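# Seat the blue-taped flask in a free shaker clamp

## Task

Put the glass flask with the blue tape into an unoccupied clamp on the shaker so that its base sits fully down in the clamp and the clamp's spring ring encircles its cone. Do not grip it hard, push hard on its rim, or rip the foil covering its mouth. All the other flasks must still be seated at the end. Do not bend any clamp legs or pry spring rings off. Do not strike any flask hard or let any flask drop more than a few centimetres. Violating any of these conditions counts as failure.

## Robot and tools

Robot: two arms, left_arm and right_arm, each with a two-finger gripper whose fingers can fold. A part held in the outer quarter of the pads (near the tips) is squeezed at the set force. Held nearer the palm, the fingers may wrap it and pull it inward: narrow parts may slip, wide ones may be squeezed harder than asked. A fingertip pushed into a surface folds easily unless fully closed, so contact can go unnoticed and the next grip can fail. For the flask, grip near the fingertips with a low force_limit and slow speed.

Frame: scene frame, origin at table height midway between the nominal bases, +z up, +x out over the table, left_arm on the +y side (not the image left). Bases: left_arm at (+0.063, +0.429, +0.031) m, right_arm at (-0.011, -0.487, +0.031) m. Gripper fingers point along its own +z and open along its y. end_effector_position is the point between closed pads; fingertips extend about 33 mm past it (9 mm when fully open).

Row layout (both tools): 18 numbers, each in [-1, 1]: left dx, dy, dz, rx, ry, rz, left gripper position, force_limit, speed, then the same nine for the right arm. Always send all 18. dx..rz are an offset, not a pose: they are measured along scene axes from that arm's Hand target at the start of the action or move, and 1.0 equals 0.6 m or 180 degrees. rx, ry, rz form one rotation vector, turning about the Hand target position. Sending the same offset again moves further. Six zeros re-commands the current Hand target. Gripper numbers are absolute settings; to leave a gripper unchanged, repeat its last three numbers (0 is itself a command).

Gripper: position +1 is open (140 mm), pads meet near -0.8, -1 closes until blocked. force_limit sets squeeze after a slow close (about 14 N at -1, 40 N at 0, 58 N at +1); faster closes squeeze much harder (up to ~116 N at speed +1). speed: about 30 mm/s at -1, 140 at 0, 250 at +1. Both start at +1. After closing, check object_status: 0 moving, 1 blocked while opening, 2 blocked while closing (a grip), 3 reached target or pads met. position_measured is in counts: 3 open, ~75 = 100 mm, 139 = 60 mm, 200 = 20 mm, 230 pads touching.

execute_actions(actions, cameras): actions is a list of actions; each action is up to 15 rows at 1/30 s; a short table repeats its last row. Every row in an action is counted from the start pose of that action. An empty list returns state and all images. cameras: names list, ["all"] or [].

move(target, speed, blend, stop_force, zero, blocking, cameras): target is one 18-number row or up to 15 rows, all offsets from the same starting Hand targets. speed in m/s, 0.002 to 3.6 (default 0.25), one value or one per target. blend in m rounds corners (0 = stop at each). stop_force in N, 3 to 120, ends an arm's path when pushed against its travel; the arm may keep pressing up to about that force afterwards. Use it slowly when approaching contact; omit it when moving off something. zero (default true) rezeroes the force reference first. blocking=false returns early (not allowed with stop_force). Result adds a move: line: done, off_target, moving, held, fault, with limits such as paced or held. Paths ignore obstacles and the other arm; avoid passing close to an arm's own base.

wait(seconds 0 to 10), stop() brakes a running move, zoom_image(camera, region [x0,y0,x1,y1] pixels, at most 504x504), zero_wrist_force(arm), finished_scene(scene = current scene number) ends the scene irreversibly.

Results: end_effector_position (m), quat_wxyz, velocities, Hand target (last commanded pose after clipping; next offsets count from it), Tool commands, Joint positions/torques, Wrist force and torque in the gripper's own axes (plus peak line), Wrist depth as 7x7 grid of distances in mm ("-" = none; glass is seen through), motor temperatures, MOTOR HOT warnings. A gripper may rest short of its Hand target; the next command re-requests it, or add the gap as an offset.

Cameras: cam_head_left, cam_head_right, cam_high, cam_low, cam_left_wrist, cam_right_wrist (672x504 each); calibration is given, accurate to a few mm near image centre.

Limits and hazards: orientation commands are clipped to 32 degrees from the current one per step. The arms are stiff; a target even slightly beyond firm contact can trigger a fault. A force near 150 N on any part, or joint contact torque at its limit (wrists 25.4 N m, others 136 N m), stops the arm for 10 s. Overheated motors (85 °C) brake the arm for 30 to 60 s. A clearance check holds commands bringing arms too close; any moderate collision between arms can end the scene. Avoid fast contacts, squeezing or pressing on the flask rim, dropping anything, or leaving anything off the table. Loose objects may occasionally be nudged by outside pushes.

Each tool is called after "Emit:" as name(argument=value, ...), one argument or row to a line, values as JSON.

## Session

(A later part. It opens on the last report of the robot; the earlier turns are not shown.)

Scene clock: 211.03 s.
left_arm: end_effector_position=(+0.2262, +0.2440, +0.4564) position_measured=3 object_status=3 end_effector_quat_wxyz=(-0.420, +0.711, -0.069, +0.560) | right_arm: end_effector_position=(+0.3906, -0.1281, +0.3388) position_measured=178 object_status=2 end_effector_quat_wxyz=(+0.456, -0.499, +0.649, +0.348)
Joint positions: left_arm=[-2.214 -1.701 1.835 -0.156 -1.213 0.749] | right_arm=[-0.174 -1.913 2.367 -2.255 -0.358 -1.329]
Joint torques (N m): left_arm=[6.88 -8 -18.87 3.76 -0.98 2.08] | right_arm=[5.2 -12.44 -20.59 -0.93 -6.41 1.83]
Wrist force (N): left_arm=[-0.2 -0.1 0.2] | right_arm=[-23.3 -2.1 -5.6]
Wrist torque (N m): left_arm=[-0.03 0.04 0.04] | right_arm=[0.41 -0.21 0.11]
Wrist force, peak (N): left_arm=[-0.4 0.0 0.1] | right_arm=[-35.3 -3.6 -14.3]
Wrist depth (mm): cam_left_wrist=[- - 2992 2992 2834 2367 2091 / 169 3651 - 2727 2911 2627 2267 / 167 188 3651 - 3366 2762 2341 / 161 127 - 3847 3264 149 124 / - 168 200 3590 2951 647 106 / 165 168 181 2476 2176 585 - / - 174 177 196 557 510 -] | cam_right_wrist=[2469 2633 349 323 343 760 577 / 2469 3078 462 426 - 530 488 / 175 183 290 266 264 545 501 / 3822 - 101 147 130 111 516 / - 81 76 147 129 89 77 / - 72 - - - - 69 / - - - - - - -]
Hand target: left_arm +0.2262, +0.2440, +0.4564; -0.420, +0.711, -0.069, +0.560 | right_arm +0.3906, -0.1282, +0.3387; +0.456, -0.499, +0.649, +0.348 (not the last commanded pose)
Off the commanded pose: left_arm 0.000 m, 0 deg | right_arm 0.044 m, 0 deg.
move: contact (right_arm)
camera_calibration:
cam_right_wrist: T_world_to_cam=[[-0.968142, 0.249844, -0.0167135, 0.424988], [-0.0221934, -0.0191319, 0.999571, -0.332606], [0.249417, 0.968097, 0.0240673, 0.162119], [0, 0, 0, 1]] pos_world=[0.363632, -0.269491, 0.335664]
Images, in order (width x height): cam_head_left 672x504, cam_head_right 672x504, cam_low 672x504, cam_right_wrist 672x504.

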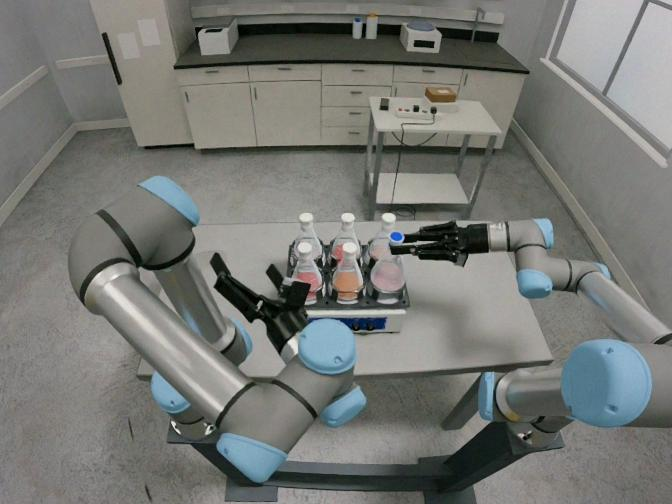

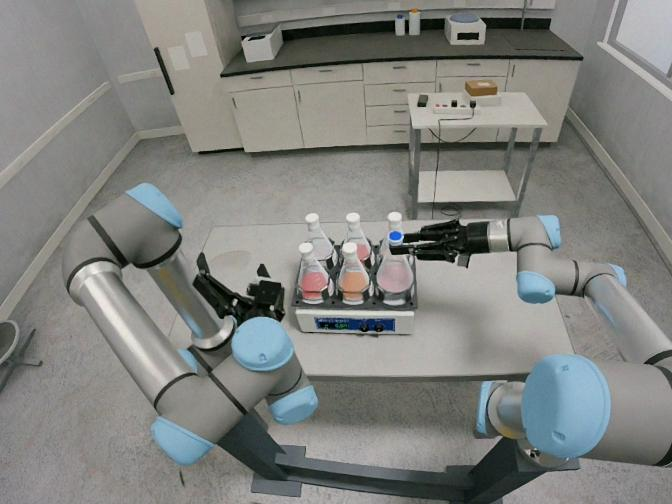

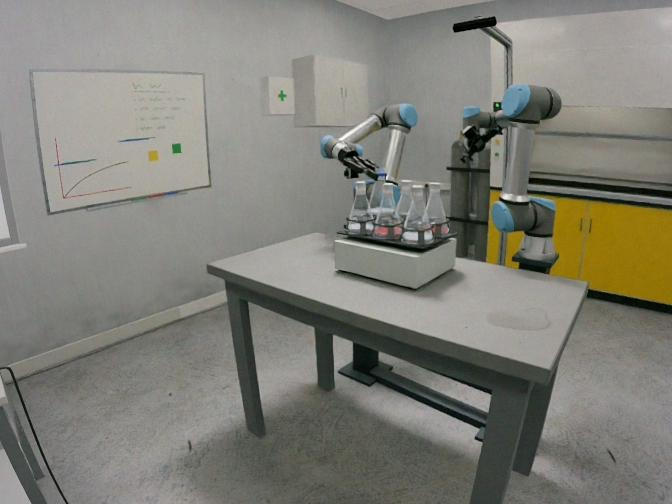

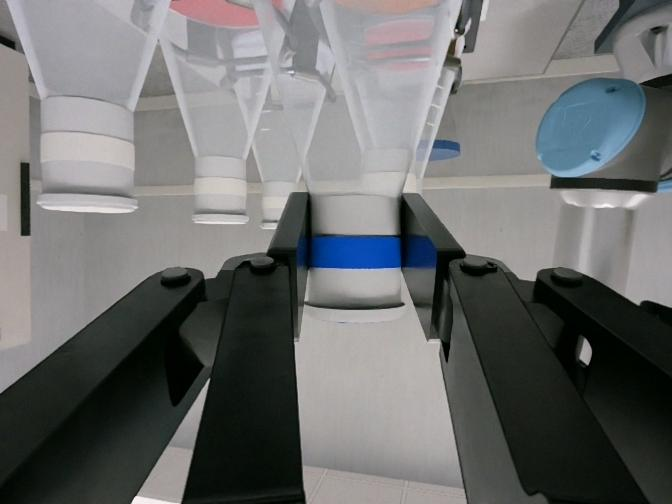

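Emit:
move(
  target=[
    [0,0,0,0,0,0,1,1,1,0,0,0.008,0,0,0,-0.98,-0.02,-1],
    [0,0,0,0,0,0,1,1,1,0.001,0.002,0.008,0,0,0,-0.98,-0.02,-1],
  ],
  speed=0.03,
)

Emit:
move(
  target=[0,0,0,0,0,0,1,1,1,0,0,-0.08,0,0,0,-0.98,-0.02,-1],
  speed=0.015,
  stop_force=32,
  cameras=["cam_head_right","cam_head_left","cam_low","cam_right_wrist"],
)

Emit:
zoom_image(
  camera="cam_head_right",
  region=[370, 240, 430, 310],
)

Emit:
zoom_image(
  camera="cam_high",
  region=[260, 80, 340, 160],
)

Scene clock: 219.00 s.
left_arm: end_effector_position=(+0.2262, +0.2440, +0.4564) position_measured=3 object_status=3 end_effector_quat_wxyz=(-0.420, +0.711, -0.069, +0.560) | right_arm: end_effector_position=(+0.3912, -0.1269, +0.3436) position_measured=178 object_status=2 end_effector_quat_wxyz=(+0.456, -0.499, +0.649, +0.348) end_effector_velocity=(-0.001, +0.000, -0.001) end_effector_angular_velocity=(+0.000, +0.003, +0.000)
Joint positions: left_arm=[-2.214 -1.701 1.835 -0.156 -1.213 0.749] | right_arm=[-0.17 -1.915 2.357 -2.255 -0.359 -1.317]
Joint velocities: left_arm=[within noise] | right_arm=[-0.001 -0.001 0.002 0.006 0 -0.004]
Joint torques (N m): left_arm=[6.3 -8.07 -19.07 3.97 -0.94 2.02] | right_arm=[-7.76 -18.74 -18.78 -1.64 1.6 -1.5]
Wrist force (N): left_arm=[-0.1 0.1 0.0] | right_arm=[3.9 0.2 1.0]
Wrist torque (N m): left_arm=[0.02 0.01 0.03] | right_arm=[0.26 0.15 0.18]
Wrist force, peak (N): left_arm=[-0.2 -0.1 0.4] | right_arm=[-23.7 -2.7 -5.6]
Wrist depth (mm): cam_left_wrist=[- 3847 4787 2834 2911 2448 2091 / 170 3034 - 2911 2693 2505 2341 / 167 197 4583 - 3264 2834 2176 / 161 127 2267 3215 3215 149 124 / - 169 200 3419 2476 - 107 / 165 168 182 2420 1958 603 - / - 174 176 196 279 500 -] | cam_right_wrist=[2394 2469 344 354 348 705 578 / 174 3202 450 437 - 547 482 / 174 192 287 264 267 536 498 / 2279 3485 99 148 129 541 519 / - 80 76 146 130 85 77 / - 72 - - - - 69 / - - - - - - -]
Hand target: left_arm +0.2262, +0.2440, +0.4564; -0.420, +0.711, -0.069, +0.560 | right_arm +0.3912, -0.1270, +0.3435; +0.456, -0.499, +0.649, +0.348
Off the commanded pose: left_arm 0.000 m, 0 deg | right_arm 0.000 m, 0 deg.
move: done

Scene clock: 220.37 s.
left_arm: end_effector_position=(+0.2262, +0.2440, +0.4564) position_measured=3 object_status=3 end_effector_quat_wxyz=(-0.420, +0.711, -0.069, +0.560) | right_arm: end_effector_position=(+0.3912, -0.1269, +0.3394) position_measured=178 object_status=2 end_effector_quat_wxyz=(+0.457, -0.499, +0.649, +0.348)
Joint positions: left_arm=[-2.214 -1.701 1.835 -0.156 -1.213 0.749] | right_arm=[-0.17 -1.909 2.365 -2.269 -0.358 -1.317]
Joint torques (N m): left_arm=[6.23 -7.88 -18.71 3.76 -0.88 2.11] | right_arm=[-0.46 -14.24 -23.97 -1.62 -3.76 -0.32]
Wrist force (N): left_arm=[-0.1 0.0 0.1] | right_arm=[-16.6 -1.8 -8.5]
Wrist torque (N m): left_arm=[-0.01 0.02 0.04] | right_arm=[0.38 0.02 0.17]
Wrist force, peak (N): left_arm=[-0.4 0.0 0.2] | right_arm=[-26.4 -1.7 -15.9]
Wrist depth (mm): cam_left_wrist=[- - - 2911 2762 2341 2091 / 178 2693 - 3264 2834 2595 2316 / 166 3077 - 5523 3215 2762 2244 / 161 127 - 4064 2992 149 117 / - 168 200 3168 2659 713 106 / 164 168 182 2292 2221 578 - / - 174 176 196 587 515 -] | cam_right_wrist=[2469 2663 341 325 340 - 588 / 2693 2962 472 442 - 567 489 / 174 189 289 269 259 527 493 / 2370 - 100 148 130 111 523 / - 81 76 147 130 89 77 / - 72 - - - - 69 / - - - - - - -]
Hand target: left_arm +0.2262, +0.2440, +0.4564; -0.420, +0.711, -0.069, +0.560 | right_arm +0.3912, -0.1269, +0.3395; +0.457, -0.499, +0.649, +0.348 (not the last commanded pose)
Off the commanded pose: left_arm 0.000 m, 0 deg | right_arm 0.044 m, 0 deg.
move: contact (right_arm)
camera_calibration:
cam_right_wrist: T_world_to_cam=[[-0.968155, 0.249759, -0.0171992, 0.425427], [-0.0226869, -0.0191095, 0.99956, -0.333081], [0.24932, 0.96812, 0.0241672, 0.160798], [0, 0, 0, 1]] pos_world=[0.364232, -0.268291, 0.336365]
Images, in order (width x height): cam_head_left 672x504, cam_head_right 672x504, cam_low 672x504, cam_right_wrist 672x504.

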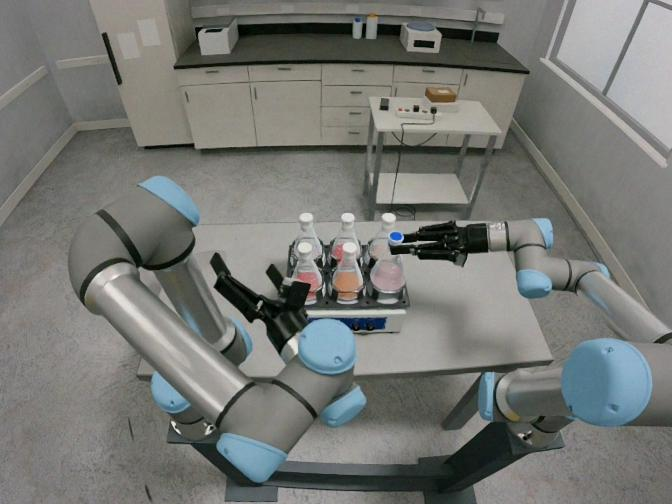

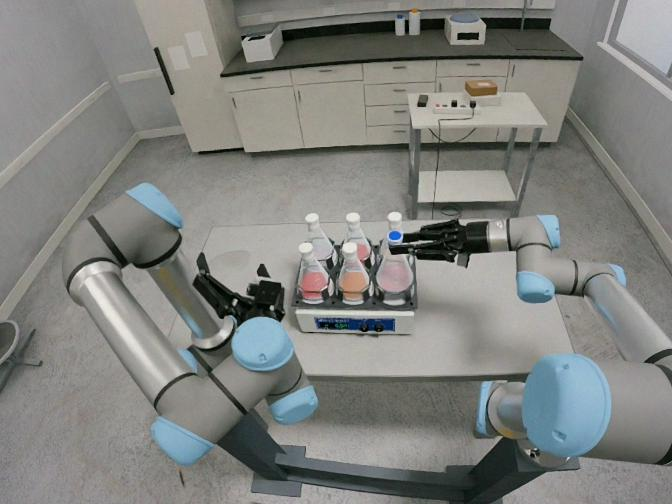

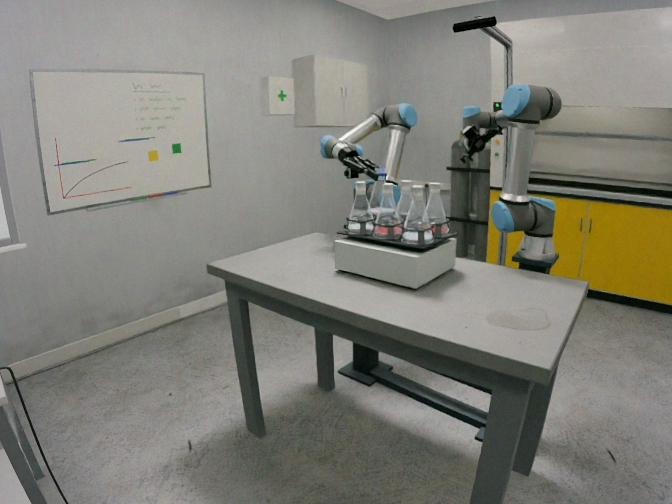

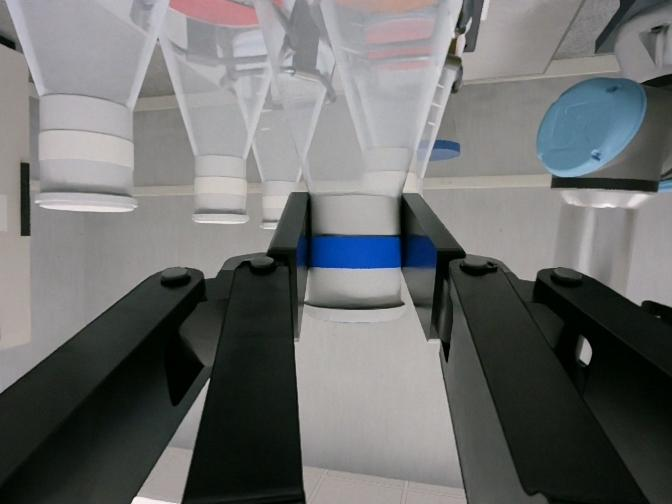

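Scaled by 7.200 from the camera's 672x504 image, which has a finer 960x720 frame.

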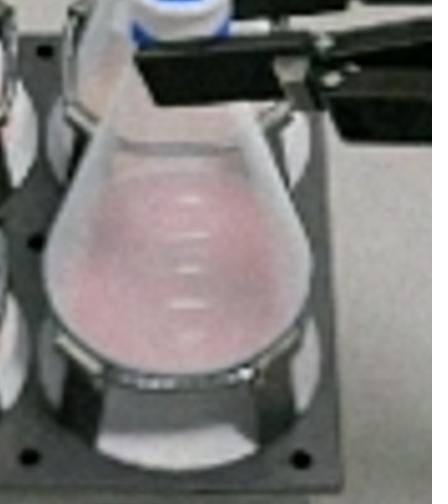

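This scene's latest camera images include none from cam_high. They are from: cam_head_left, cam_head_right, cam_low, cam_right_wrist. cam_high's image comes with the result of a call that names it in "cameras".

Emit:
move(
  target=[0,0,0,0,0,0,1,1,1,0,0,-0.07,0,0,0,-0.98,-0.02,-1],
  speed=0.01,
  stop_force=24,
  cameras=["cam_head_right","cam_high","cam_right_wrist"],
)

Emit:
zoom_image(
  camera="cam_head_right",
  region=[370, 240, 430, 310],
)

Emit:
zoom_image(
  camera="cam_high",
  region=[260, 80, 340, 160],
)

Scene clock: 230.83 s.
left_arm: end_effector_position=(+0.2262, +0.2440, +0.4564) position_measured=3 object_status=3 end_effector_quat_wxyz=(-0.420, +0.711, -0.069, +0.560) | right_arm: end_effector_position=(+0.3911, -0.1267, +0.3383) position_measured=178 object_status=2 end_effector_quat_wxyz=(+0.457, -0.499, +0.648, +0.349)
Joint positions: left_arm=[-2.214 -1.701 1.835 -0.156 -1.213 0.749] | right_arm=[-0.17 -1.906 2.369 -2.276 -0.356 -1.318]
Joint torques (N m): left_arm=[6.18 -8.89 -19.67 3.93 -0.8 2.1] | right_arm=[7.76 -9.86 -17.17 0.37 -7.37 0.99]
Wrist force (N): left_arm=[0.1 0.1 0.1] | right_arm=[-27.6 -4.4 -14.0]
Wrist torque (N m): left_arm=[0.01 -0.02 0.03] | right_arm=[0.46 -0.18 0.17]
Wrist force, peak (N): left_arm=[-0.4 0.2 0.2] | right_arm=[-37.5 -2.7 -22.4]
Wrist depth (mm): cam_left_wrist=[- - - 2911 2834 2267 2091 / 168 2798 - 3168 2872 2627 2393 / 167 194 - 3419 3419 3077 2244 / 161 127 - 4683 3314 149 124 / - 168 191 3474 2595 - 106 / 164 168 182 2292 2476 592 - / - 174 176 196 582 - -] | cam_right_wrist=[2469 2821 342 322 345 691 585 / 2495 3118 453 486 2926 537 485 / 173 182 287 264 2756 566 490 / 3385 - 100 148 130 112 522 / - 81 76 148 130 89 77 / - 72 - 2604 - - 69 / - - - 2724 - - -]
Hand target: left_arm +0.2262, +0.2440, +0.4564; -0.420, +0.711, -0.069, +0.560 | right_arm +0.3912, -0.1269, +0.3378; +0.457, -0.499, +0.649, +0.348 (not the last commanded pose)
Off the commanded pose: left_arm 0.000 m, 0 deg | right_arm 0.041 m, 0 deg.
move: contact (right_arm)
camera_calibration:
cam_right_wrist: T_world_to_cam=[[-0.968309, 0.249125, -0.0177547, 0.4254], [-0.0237844, -0.021214, 0.999492, -0.331714], [0.248622, 0.968239, 0.026467, 0.160059], [0, 0, 0, 1]] pos_world=[0.364234, -0.26799, 0.334862]
Images, in order (width x height): cam_head_right 672x504, cam_high 672x504, cam_right_wrist 672x504.

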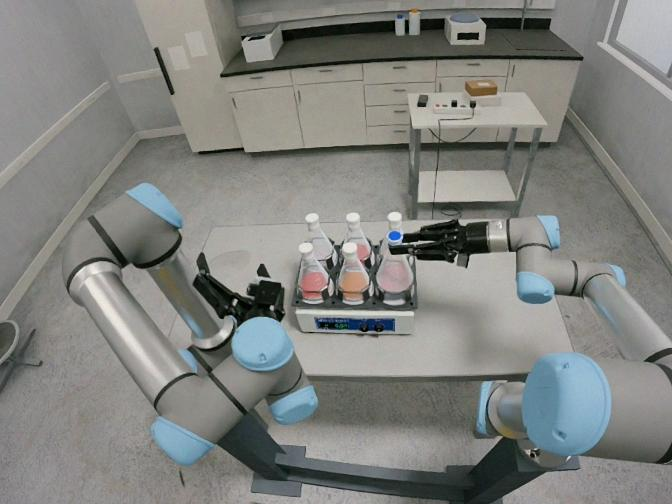

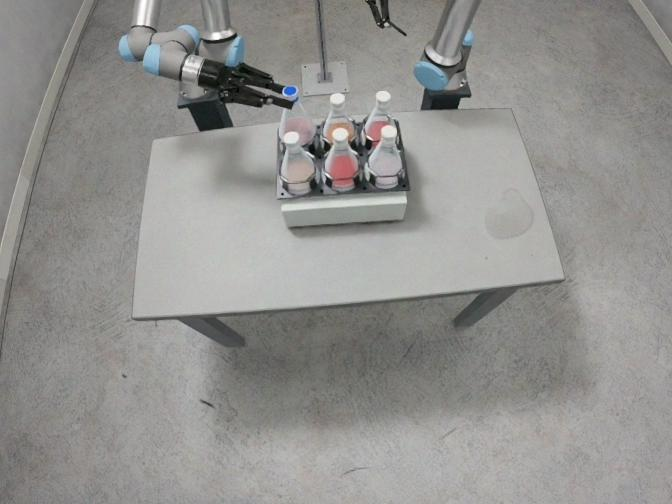

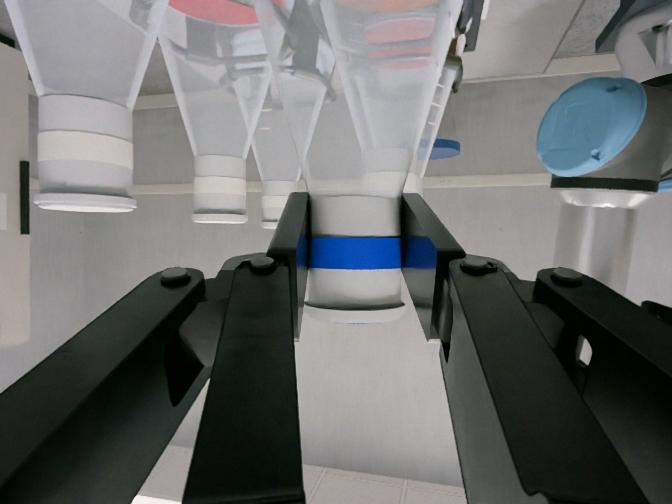

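Scaled by 7.200 from the camera's 672x504 image, which has a finer 960x720 frame.

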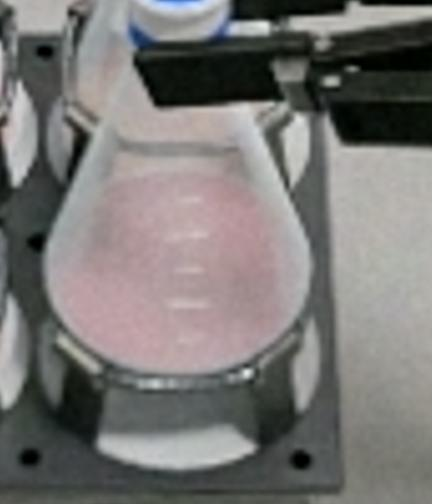

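Scaled by 6.300 from the camera's 672x504 image, which has a finer 960x720 frame.

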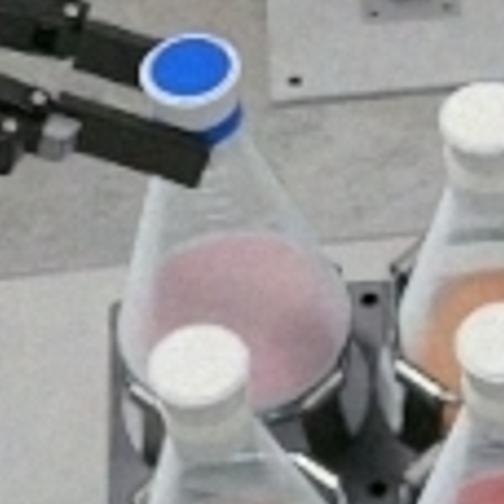

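Emit:
move(
  target=[
    [0,0,0,0,0,0,1,1,1,0,0,0.024,0,0,0,-0.98,-0.02,-1],
    [0,0,0,0,0,0,1,1,1,-0.0381,0.0101,0.022,-0.0115,-0.0429,0,-0.98,-0.02,-1],
  ],
  speed=0.03,
)

Emit:
move(
  target=[0,0,0,0,0,0,1,1,1,0,0,-0.05,0,0,0,-0.98,-0.02,-1],
  speed=0.015,
  stop_force=20,
  cameras=["cam_head_right","cam_head_left","cam_high","cam_right_wrist"],
)

Emit:
zoom_image(
  camera="cam_head_right",
  region=[370, 230, 430, 310],
)

Emit:
zoom_image(
  camera="cam_high",
  region=[260, 80, 340, 160],
)

Scene clock: 249.13 s.
left_arm: end_effector_position=(+0.2262, +0.2440, +0.4564) position_measured=3 object_status=3 end_effector_quat_wxyz=(-0.420, +0.711, -0.069, +0.560) | right_arm: end_effector_position=(+0.3682, -0.1208, +0.3510) position_measured=178 object_status=2 end_effector_quat_wxyz=(+0.490, -0.530, +0.622, +0.302)
Joint positions: left_arm=[-2.214 -1.701 1.835 -0.156 -1.213 0.749] | right_arm=[-0.158 -2.002 2.43 -2.4 -0.374 -1.297]
Joint torques (N m): left_arm=[6.07 -8.03 -19.09 3.87 -0.76 2.05] | right_arm=[8.85 2.79 -33.45 -1.84 2.04 1.7]
Wrist force (N): left_arm=[-0.2 0.1 -0.1] | right_arm=[3.9 0.8 0.7]
Wrist torque (N m): left_arm=[0.02 0.04 0.03] | right_arm=[0.24 0.15 0.22]
Wrist force, peak (N): left_arm=[-0.4 0.4 0.0] | right_arm=[-28.1 -4.3 -14.1]
Wrist depth (mm): cam_left_wrist=[- - 4896 2798 2951 2341 2133 / 169 3474 4488 2911 2872 2627 2534 / 167 3077 4787 - 3366 2762 2267 / 161 127 - 4488 3474 149 124 / - 168 200 3531 2911 - 107 / 165 168 182 2393 725 619 - / - 175 176 196 570 515 -] | cam_right_wrist=[2323 3000 394 360 346 634 581 / 181 4232 431 422 443 782 556 / 2346 - 396 261 2633 528 489 / 3291 - 99 148 130 528 515 / - 81 76 147 130 85 76 / - 72 - - - - 69 / - - - - - - -]
Hand target: left_arm +0.2262, +0.2440, +0.4564; -0.420, +0.711, -0.069, +0.560 | right_arm +0.3683, -0.1208, +0.3510; +0.490, -0.530, +0.623, +0.302
Off the commanded pose: left_arm 0.000 m, 0 deg | right_arm 0.000 m, 0 deg.
move: done

Scene clock: 250.40 s.
left_arm: end_effector_position=(+0.2262, +0.2440, +0.4564) position_measured=3 object_status=3 end_effector_quat_wxyz=(-0.420, +0.711, -0.069, +0.560) | right_arm: end_effector_position=(+0.3683, -0.1208, +0.3473) position_measured=178 object_status=2 end_effector_quat_wxyz=(+0.491, -0.530, +0.622, +0.302)
Joint positions: left_arm=[-2.214 -1.701 1.835 -0.156 -1.213 0.749] | right_arm=[-0.158 -1.996 2.437 -2.413 -0.374 -1.297]
Joint torques (N m): left_arm=[6.69 -9.01 -19.84 3.92 -0.77 2.15] | right_arm=[-3.52 -12.33 -25.34 -1.95 -2.86 -1.52]
Wrist force (N): left_arm=[-0.2 0.1 0.0] | right_arm=[-12.5 -3.9 -7.1]
Wrist torque (N m): left_arm=[0.02 0.03 0.03] | right_arm=[0.43 -0.06 0.25]
Wrist force, peak (N): left_arm=[-0.3 0.1 0.3] | right_arm=[-20.3 -6.1 -11.3]
Wrist depth (mm): cam_left_wrist=[- - - 2872 2762 2316 3590 / 169 - - 3215 2798 2534 2393 / 168 198 - 2476 3314 2762 2448 / 161 127 4142 4224 3215 149 118 / - 169 199 3314 2534 688 107 / 165 168 182 2564 738 595 - / - 174 177 197 271 531 -] | cam_right_wrist=[2495 2962 369 356 345 668 587 / 181 3246 - 438 430 3202 556 / 2663 - 403 261 369 550 487 / 2135 - 99 148 130 517 510 / - 80 76 147 129 85 77 / - 72 - - - - 69 / - - - - - - -]
Hand target: left_arm +0.2262, +0.2440, +0.4564; -0.420, +0.711, -0.069, +0.560 | right_arm +0.3683, -0.1208, +0.3473; +0.491, -0.530, +0.622, +0.302 (not the last commanded pose)
Off the commanded pose: left_arm 0.000 m, 0 deg | right_arm 0.026 m, 0 deg.
move: contact (right_arm)
camera_calibration:
cam_right_wrist: T_world_to_cam=[[-0.956396, 0.24621, -0.157124, 0.445693], [-0.157996, 0.0163391, 0.987305, -0.282878], [0.245651, 0.969079, 0.0232735, 0.162094], [0, 0, 0, 1]] pos_world=[0.341747, -0.262194, 0.345543]
Images, in order (width x height): cam_head_left 672x504, cam_head_right 672x504, cam_high 672x504, cam_right_wrist 672x504.

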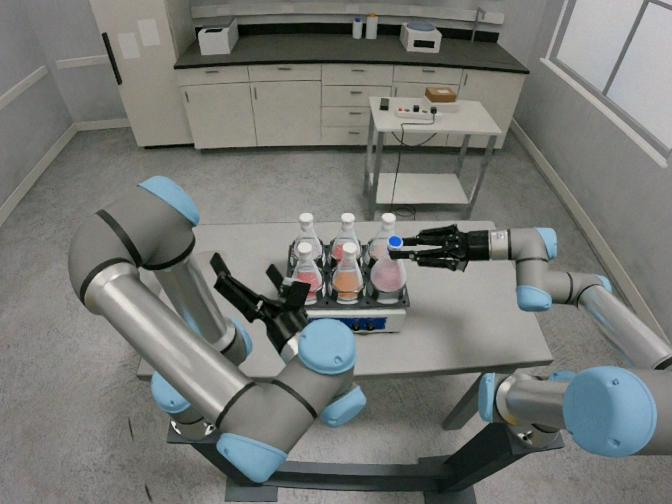

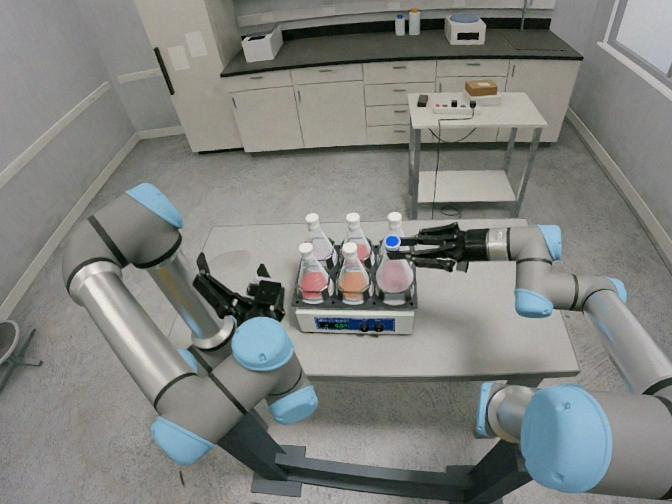

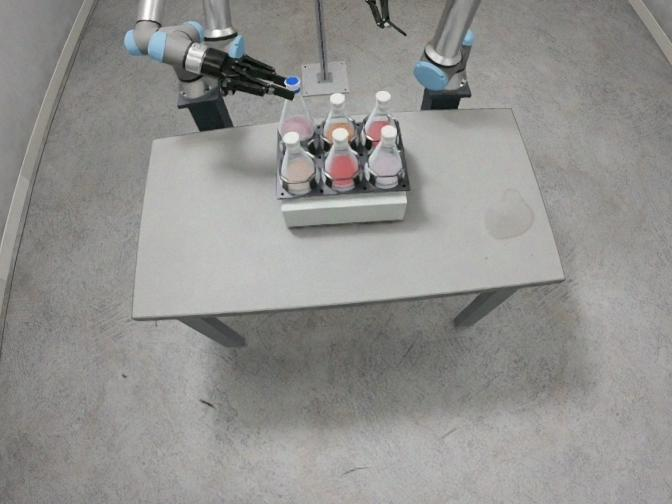

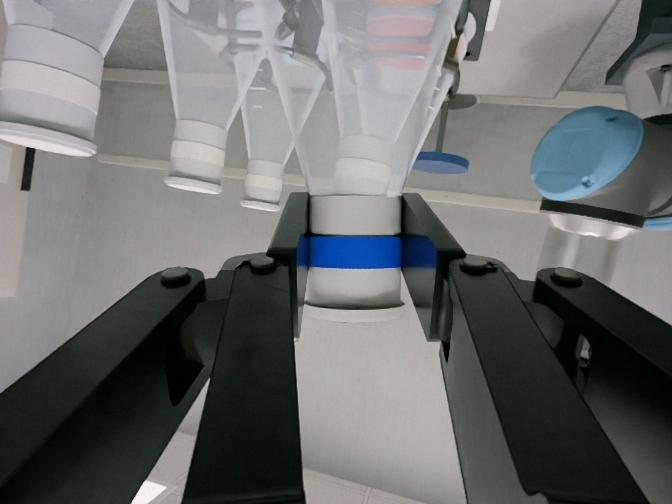

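Scaled by 6.300 from the camera's 672x504 image, which has a finer 960x720 frame.

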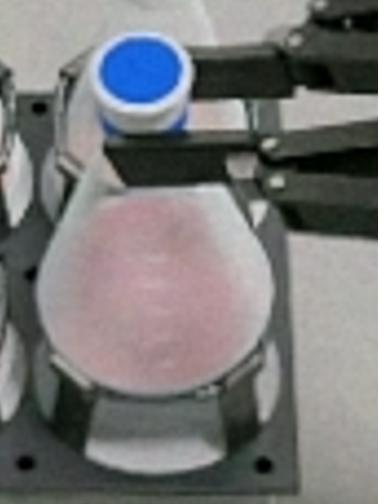

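Scaled by 6.300 from the camera's 672x504 image, which has a finer 960x720 frame.

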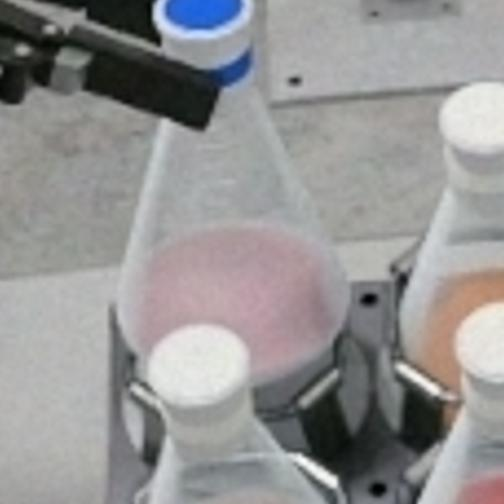

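Emit:
move(
  target=[
    [0,0,0,0,0,0,1,1,1,0,0,0.008,0,0,0,-0.98,-0.02,-1],
    [0,0,0,0,0,0,1,1,1,0.011,-0.002,0.008,0,0,0,-0.98,-0.02,-1],
  ],
  speed=0.03,
)

Emit:
move(
  target=[0,0,0,0,0,0,1,1,1,0,0,-0.05,0,0,0,-0.98,-0.02,-1],
  speed=0.015,
  stop_force=15,
  cameras=["cam_head_right","cam_head_left","cam_high","cam_right_wrist"],
)

Emit:
zoom_image(
  camera="cam_head_right",
  region=[370, 230, 430, 310],
)

Emit:
zoom_image(
  camera="cam_head_left",
  region=[355, 230, 415, 310],
)

Scene clock: 256.00 s.
left_arm: end_effector_position=(+0.2262, +0.2440, +0.4564) position_measured=3 object_status=3 end_effector_quat_wxyz=(-0.420, +0.711, -0.069, +0.560) | right_arm: end_effector_position=(+0.3750, -0.1220, +0.3521) position_measured=178 object_status=2 end_effector_quat_wxyz=(+0.491, -0.530, +0.622, +0.302)
Joint positions: left_arm=[-2.214 -1.701 1.835 -0.156 -1.213 0.749] | right_arm=[-0.158 -1.981 2.416 -2.406 -0.374 -1.298]
Joint torques (N m): left_arm=[6.4 -8.81 -19.2 3.86 -0.58 1.98] | right_arm=[-1.76 -18.67 -18.59 -2.71 2.98 1.78]
Wrist force (N): left_arm=[0.0 0.2 0.1] | right_arm=[3.9 1.0 1.0]
Wrist torque (N m): left_arm=[0.04 0.00 0.04] | right_arm=[0.28 0.15 0.30]
Wrist force, peak (N): left_arm=[-0.4 -0.1 0.2] | right_arm=[-12.7 -4.6 -6.9]
Wrist depth (mm): cam_left_wrist=[2448 - - 2872 2798 2292 2091 / 170 - - 3122 2798 2393 2267 / 167 196 3474 3215 3314 2627 2244 / 161 127 3264 - 3264 149 124 / - 168 210 3366 2659 716 106 / 165 168 182 2367 2112 589 - / - 175 176 196 279 513 -] | cam_right_wrist=[178 2855 379 361 345 - 625 / 177 3338 288 - 430 - 571 / 2469 - 293 262 2548 530 487 / - - 99 148 130 524 520 / - 81 76 146 130 85 76 / - 72 - - - - 69 / - - - - - - -]
Hand target: left_arm +0.2262, +0.2440, +0.4564; -0.420, +0.711, -0.069, +0.560 | right_arm +0.3749, -0.1220, +0.3521; +0.491, -0.530, +0.622, +0.302
Off the commanded pose: left_arm 0.000 m, 0 deg | right_arm 0.000 m, 0 deg.
move: done

Scene clock: 257.93 s.
left_arm: end_effector_position=(+0.2262, +0.2440, +0.4564) position_measured=3 object_status=3 end_effector_quat_wxyz=(-0.420, +0.711, -0.069, +0.560) | right_arm: end_effector_position=(+0.3749, -0.1220, +0.3390) position_measured=178 object_status=2 end_effector_quat_wxyz=(+0.491, -0.530, +0.622, +0.302)
Joint positions: left_arm=[-2.214 -1.701 1.835 -0.156 -1.213 0.749] | right_arm=[-0.158 -1.961 2.442 -2.452 -0.374 -1.298]
Joint torques (N m): left_arm=[6.33 -8.04 -19.31 4.04 -0.83 2.07] | right_arm=[6.74 -14.85 -27.77 -2.48 -0.96 -0.24]
Wrist force (N): left_arm=[-0.2 0.1 0.1] | right_arm=[-6.3 -3.7 -3.3]
Wrist torque (N m): left_arm=[0.02 0.05 0.03] | right_arm=[0.58 0.16 -0.11]
Wrist force, peak (N): left_arm=[0.0 0.3 0.2] | right_arm=[-13.7 -4.3 -8.5]
Wrist depth (mm): cam_left_wrist=[3077 - - 2762 2798 2316 2052 / 169 - 5129 3651 2992 2564 2727 / 167 2911 3077 - 3215 2872 2133 / 160 127 3264 4308 3168 149 124 / - 169 199 3590 2727 695 107 / 165 168 182 2420 2393 585 - / - 174 176 196 271 533 -] | cam_right_wrist=[2756 3038 376 360 337 542 584 / 175 3762 - - 442 2788 567 / 2604 285 293 260 2855 520 488 / 3246 2855 99 148 130 513 502 / - 81 76 147 130 85 76 / - 72 - - - - 69 / - - - - - - -]
Hand target: left_arm +0.2262, +0.2440, +0.4564; -0.420, +0.711, -0.069, +0.560 | right_arm +0.3749, -0.1220, +0.3390; +0.491, -0.530, +0.622, +0.302 (not the last commanded pose)
Off the commanded pose: left_arm 0.000 m, 0 deg | right_arm 0.017 m, 0 deg.
move: contact (right_arm)
camera_calibration:
cam_right_wrist: T_world_to_cam=[[-0.956389, 0.246113, -0.157315, 0.451033], [-0.158182, 0.016371, 0.987274, -0.273537], [0.245556, 0.969103, 0.0232736, 0.161868], [0, 0, 0, 1]] pos_world=[0.348347, -0.263394, 0.337243]
Images, in order (width x height): cam_head_left 672x504, cam_head_right 672x504, cam_high 672x504, cam_right_wrist 672x504.

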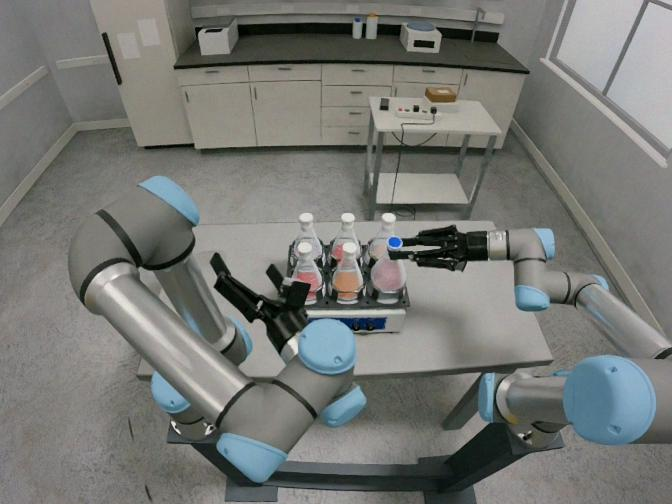

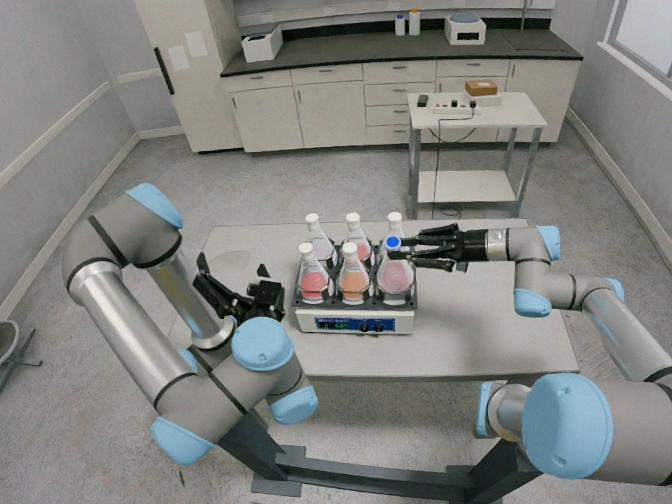

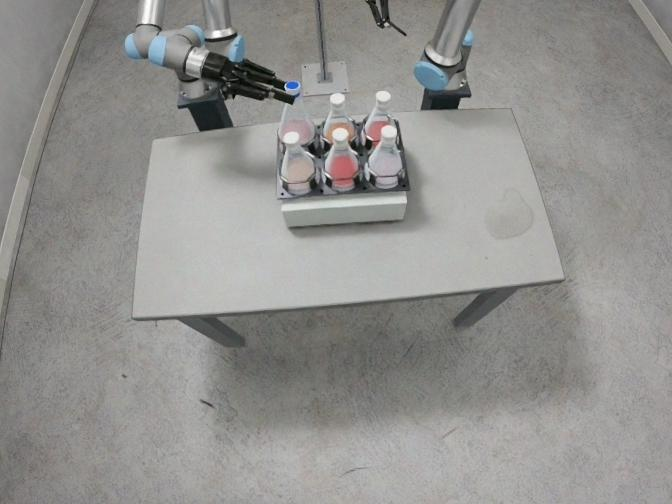

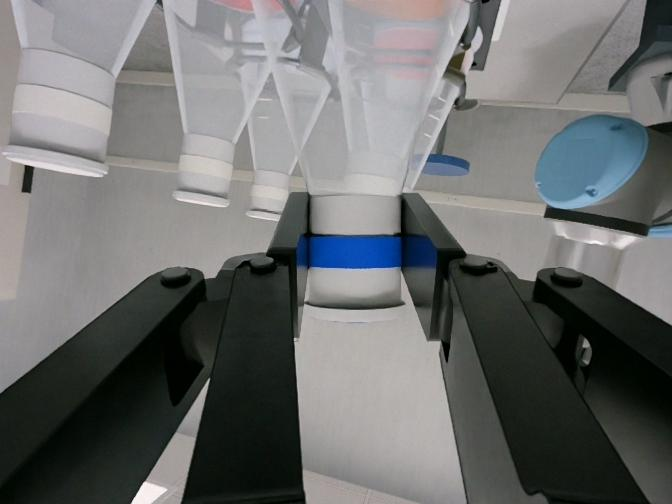

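Scaled by 6.300 from the camera's 672x504 image, which has a finer 960x720 frame.

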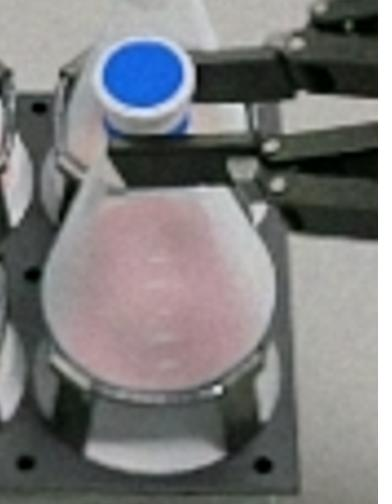

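Scaled by 6.300 from the camera's 672x504 image, which has a finer 960x720 frame.

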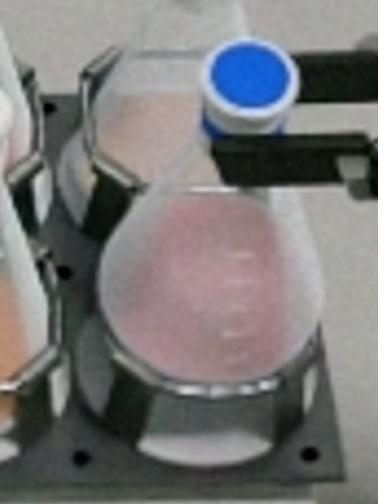

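Emit:
move(
  target=[0,0,0,0,0,0,1,1,1,-0.013,0.0035,0,0,0,0,-0.98,-0.02,-1],
  speed=0.015,
  stop_force=10,
)

Emit:
move(
  target=[0,0,0,0,0,0,1,1,1,0,0,-0.05,0,0,0,-0.98,-0.02,-1],
  speed=0.015,
  stop_force=15,
  cameras=["cam_head_right","cam_head_left","cam_right_wrist"],
)

Emit:
zoom_image(
  camera="cam_head_right",
  region=[370, 230, 430, 310],
)

Scene clock: 264.13 s.
left_arm: end_effector_position=(+0.2262, +0.2440, +0.4564) position_measured=3 object_status=3 end_effector_quat_wxyz=(-0.420, +0.711, -0.069, +0.560) | right_arm: end_effector_position=(+0.3675, -0.1200, +0.3390) position_measured=178 object_status=2 end_effector_quat_wxyz=(+0.491, -0.530, +0.622, +0.302)
Joint positions: left_arm=[-2.214 -1.701 1.835 -0.156 -1.213 0.749] | right_arm=[-0.155 -1.983 2.456 -2.45 -0.375 -1.291]
Joint torques (N m): left_arm=[5.69 -9.18 -20.32 3.97 -0.58 1.94] | right_arm=[-2.95 11.52 -18.15 0.81 0.03 0.06]
Wrist force (N): left_arm=[0.0 -0.1 0.1] | right_arm=[-15.6 -14.8 -6.3]
Wrist torque (N m): left_arm=[-0.02 0.01 0.03] | right_arm=[1.27 -0.01 -1.20]
Wrist force, peak (N): left_arm=[-0.4 0.1 -0.2] | right_arm=[-16.4 -16.0 -8.1]
Wrist depth (mm): cam_left_wrist=[- - 4583 2872 2872 2244 2198 / 169 - - 3366 2834 2505 2267 / 167 2992 - 4308 3314 2834 2176 / 161 127 - 3917 3531 149 124 / - 169 199 3590 2693 738 106 / 165 168 182 2367 733 574 - / - 175 177 196 567 571 -] | cam_right_wrist=[2548 3038 390 345 336 - 673 / 180 - 448 - 440 814 572 / 196 - 296 257 2495 542 486 / - - 99 148 131 527 514 / - 81 76 147 115 85 76 / - 73 - - - - 69 / - - - - - - -]
Hand target: left_arm +0.2262, +0.2440, +0.4564; -0.420, +0.711, -0.069, +0.560 | right_arm +0.3675, -0.1200, +0.3390; +0.491, -0.530, +0.622, +0.302
Off the commanded pose: left_arm 0.000 m, 0 deg | right_arm 0.000 m, 0 deg.
move: contact (right_arm)

Scene clock: 265.37 s.
left_arm: end_effector_position=(+0.2262, +0.2440, +0.4564) position_measured=3 object_status=3 end_effector_quat_wxyz=(-0.420, +0.711, -0.069, +0.560) | right_arm: end_effector_position=(+0.3675, -0.1200, +0.3358) position_measured=178 object_status=2 end_effector_quat_wxyz=(+0.491, -0.530, +0.622, +0.302)
Joint positions: left_arm=[-2.214 -1.701 1.835 -0.156 -1.213 0.749] | right_arm=[-0.155 -1.977 2.462 -2.463 -0.375 -1.292]
Joint torques (N m): left_arm=[6.18 -7.74 -20.16 3.78 -0.73 1.9] | right_arm=[-4.49 -8.33 -14.64 4.19 -5.33 0.33]
Wrist force (N): left_arm=[-0.2 0.0 -0.1] | right_arm=[-24.1 -15.0 -3.7]
Wrist torque (N m): left_arm=[-0.02 0.04 0.03] | right_arm=[1.29 -0.14 -1.30]
Wrist force, peak (N): left_arm=[-0.4 0.1 0.2] | right_arm=[-33.0 -17.0 -9.6]
Wrist depth (mm): cam_left_wrist=[- - - 2659 2564 2316 2032 / 170 - - 3215 2798 2534 2367 / 167 190 - - 3264 2693 2244 / 161 127 - 4488 3122 149 124 / - 169 210 3474 2727 - 106 / 165 168 181 2367 735 584 - / - 175 177 197 552 513 -] | cam_right_wrist=[2633 3038 348 344 340 662 640 / 183 - 3822 446 418 716 562 / 2394 - 401 260 158 527 483 / - - 100 148 131 520 521 / - 81 76 148 115 85 76 / - 73 - - - - 69 / - - - - - - -]
Hand target: left_arm +0.2262, +0.2440, +0.4564; -0.420, +0.711, -0.069, +0.560 | right_arm +0.3675, -0.1200, +0.3358; +0.491, -0.530, +0.622, +0.302 (not the last commanded pose)
Off the commanded pose: left_arm 0.000 m, 0 deg | right_arm 0.027 m, 0 deg.
move: contact (right_arm)
camera_calibration:
cam_right_wrist: T_world_to_cam=[[-0.95634, 0.245962, -0.157851, 0.443083], [-0.158779, 0.0161867, 0.987182, -0.271396], [0.245364, 0.969144, 0.0235734, 0.161797], [0, 0, 0, 1]] pos_world=[0.340947, -0.261394, 0.334044]
Images, in order (width x height): cam_head_left 672x504, cam_head_right 672x504, cam_right_wrist 672x504.

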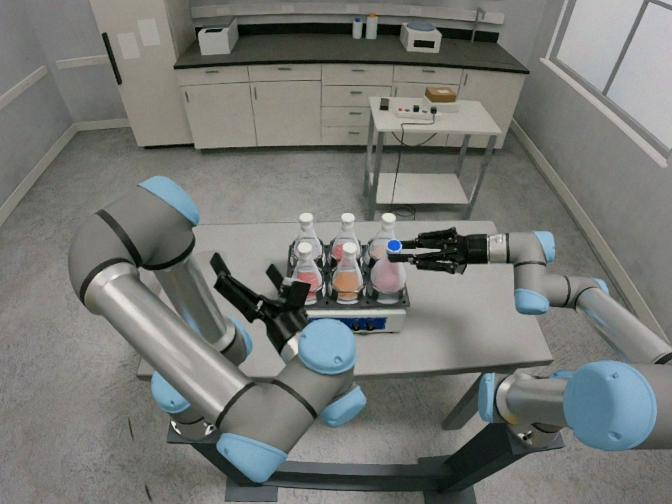

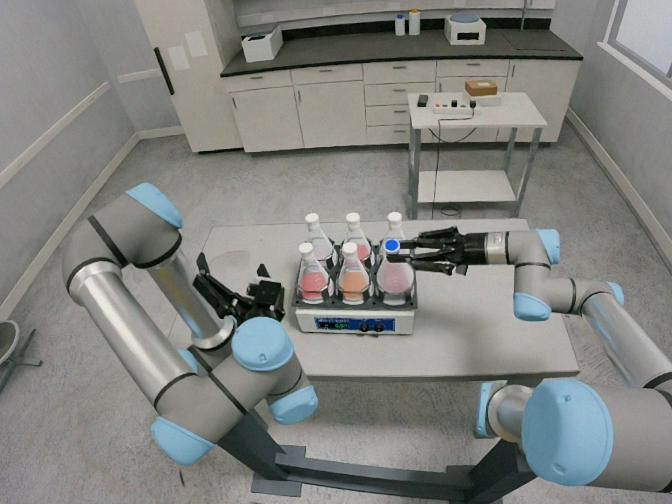

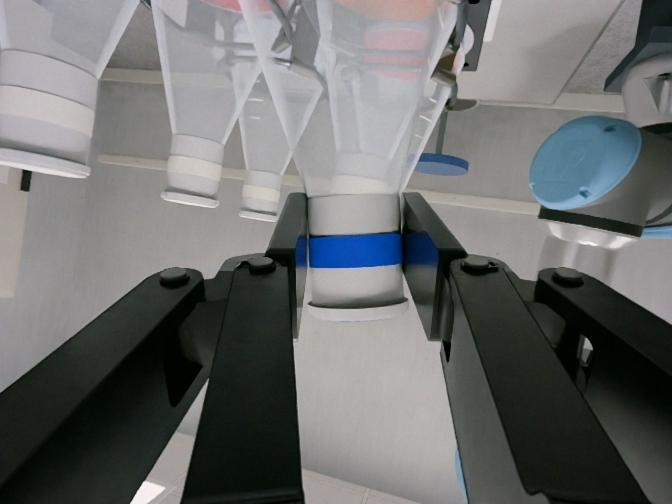

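Scaled by 6.300 from the camera's 672x504 image, which has a finer 960x720 frame.

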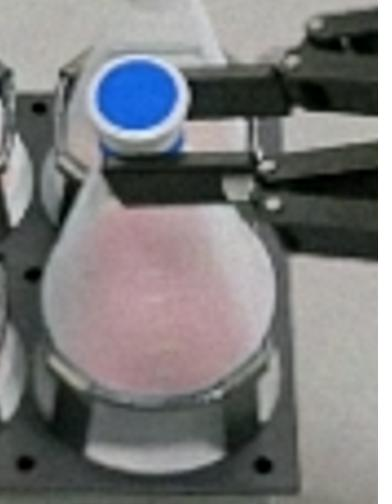

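Emit:
move(
  target=[0,0,0,0,0,0,1,1,1,0.034,-0.0095,-0.003,0.0115,0.0429,0,-0.98,-0.02,-1],
  speed=0.02,
  stop_force=30,
  cameras=["cam_head_right","cam_head_left","cam_high","cam_right_wrist"],
)

Emit:
zoom_image(
  camera="cam_head_right",
  region=[370, 230, 430, 310],
)

Emit:
zoom_image(
  camera="cam_high",
  region=[260, 80, 340, 160],
)

Scene clock: 274.60 s.
left_arm: end_effector_position=(+0.2262, +0.2440, +0.4564) position_measured=3 object_status=3 end_effector_quat_wxyz=(-0.420, +0.711, -0.069, +0.560) | right_arm: end_effector_position=(+0.3872, -0.1241, +0.3378) position_measured=178 object_status=2 end_effector_quat_wxyz=(+0.461, -0.498, +0.645, +0.353)
Joint positions: left_arm=[-2.214 -1.701 1.835 -0.156 -1.213 0.749] | right_arm=[-0.168 -1.909 2.383 -2.292 -0.344 -1.314]
Joint torques (N m): left_arm=[5.73 -9.18 -20.77 4.11 -0.43 1.99] | right_arm=[-2.62 -2.18 4.98 1.85 -7.33 0.61]
Wrist force (N): left_arm=[-0.3 0.1 0.1] | right_arm=[-35.9 -0.3 -14.6]
Wrist torque (N m): left_arm=[0.00 0.05 0.03] | right_arm=[0.93 -0.15 -1.01]
Wrist force, peak (N): left_arm=[-0.5 0.0 0.1] | right_arm=[-36.5 -6.0 -15.1]
Wrist depth (mm): cam_left_wrist=[3168 - - 2911 2872 2292 2071 / 170 - 3651 3590 2798 2393 2244 / 167 198 4396 - 3168 2872 2292 / 160 127 3531 4064 3474 149 118 / - 169 200 3314 2727 684 106 / 165 168 181 2367 2133 571 - / - 175 177 196 558 506 -] | cam_right_wrist=[2418 2821 334 361 334 685 568 / 174 3485 3822 2788 2521 517 478 / 172 293 285 260 254 556 500 / 2890 - 99 148 131 539 521 / - 81 76 149 115 85 77 / - 73 - - - - 69 / - - - - - - -]
Hand target: left_arm +0.2262, +0.2440, +0.4564; -0.420, +0.711, -0.069, +0.560 | right_arm +0.3879, -0.1257, +0.3340; +0.457, -0.500, +0.648, +0.348
Off the commanded pose: left_arm 0.000 m, 0 deg | right_arm 0.004 m, 1 deg.
move: off_target (right_arm)
camera_calibration:
cam_right_wrist: T_world_to_cam=[[-0.96905, 0.246211, -0.0179707, 0.421017], [-0.0268534, -0.0327674, 0.999102, -0.331351], [0.245402, 0.968662, 0.0383648, 0.15585], [0, 0, 0, 1]] pos_world=[0.360842, -0.265482, 0.33264]
Images, in order (width x height): cam_head_left 672x504, cam_head_right 672x504, cam_high 672x504, cam_right_wrist 672x504.

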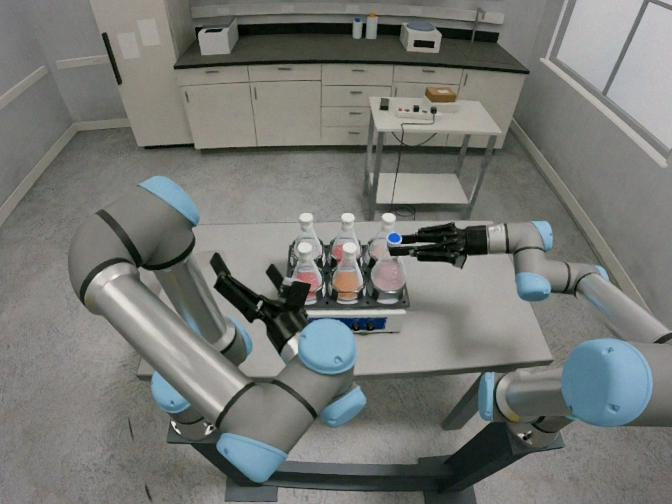

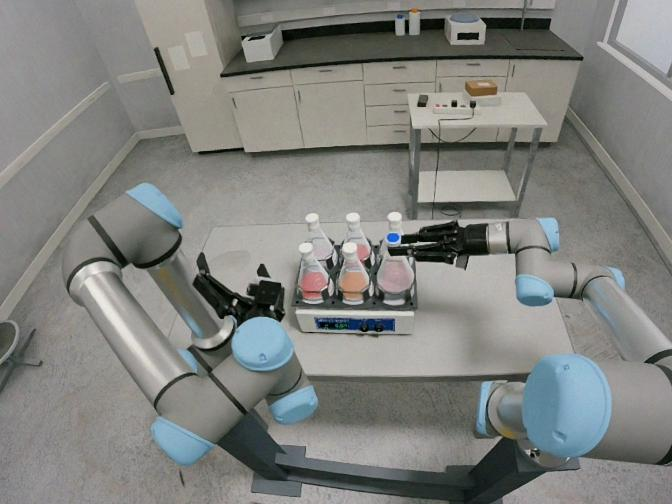

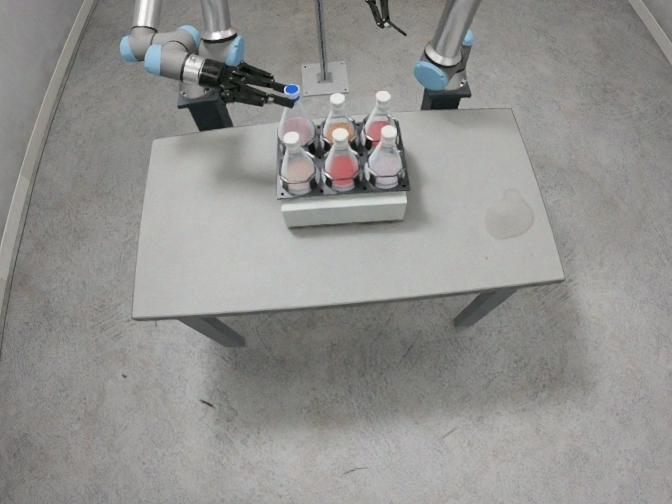

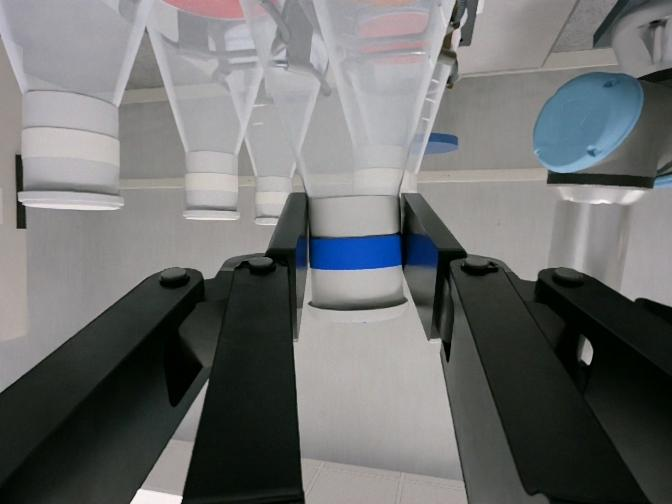

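Scaled by 6.300 from the camera's 672x504 image, which has a finer 960x720 frame.

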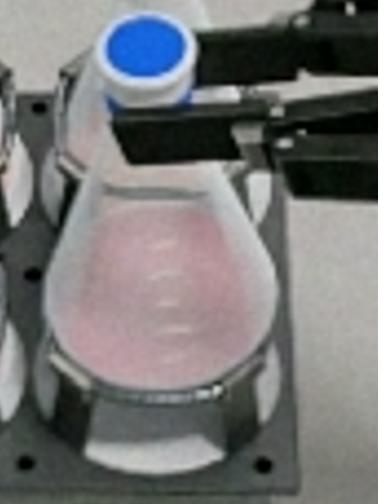

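Scaled by 6.300 from the camera's 672x504 image, which has a finer 960x720 frame.

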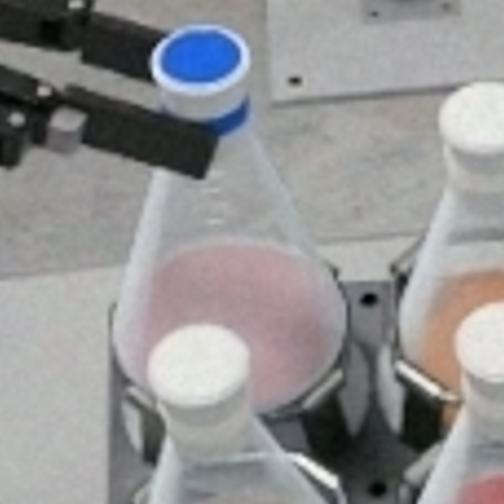

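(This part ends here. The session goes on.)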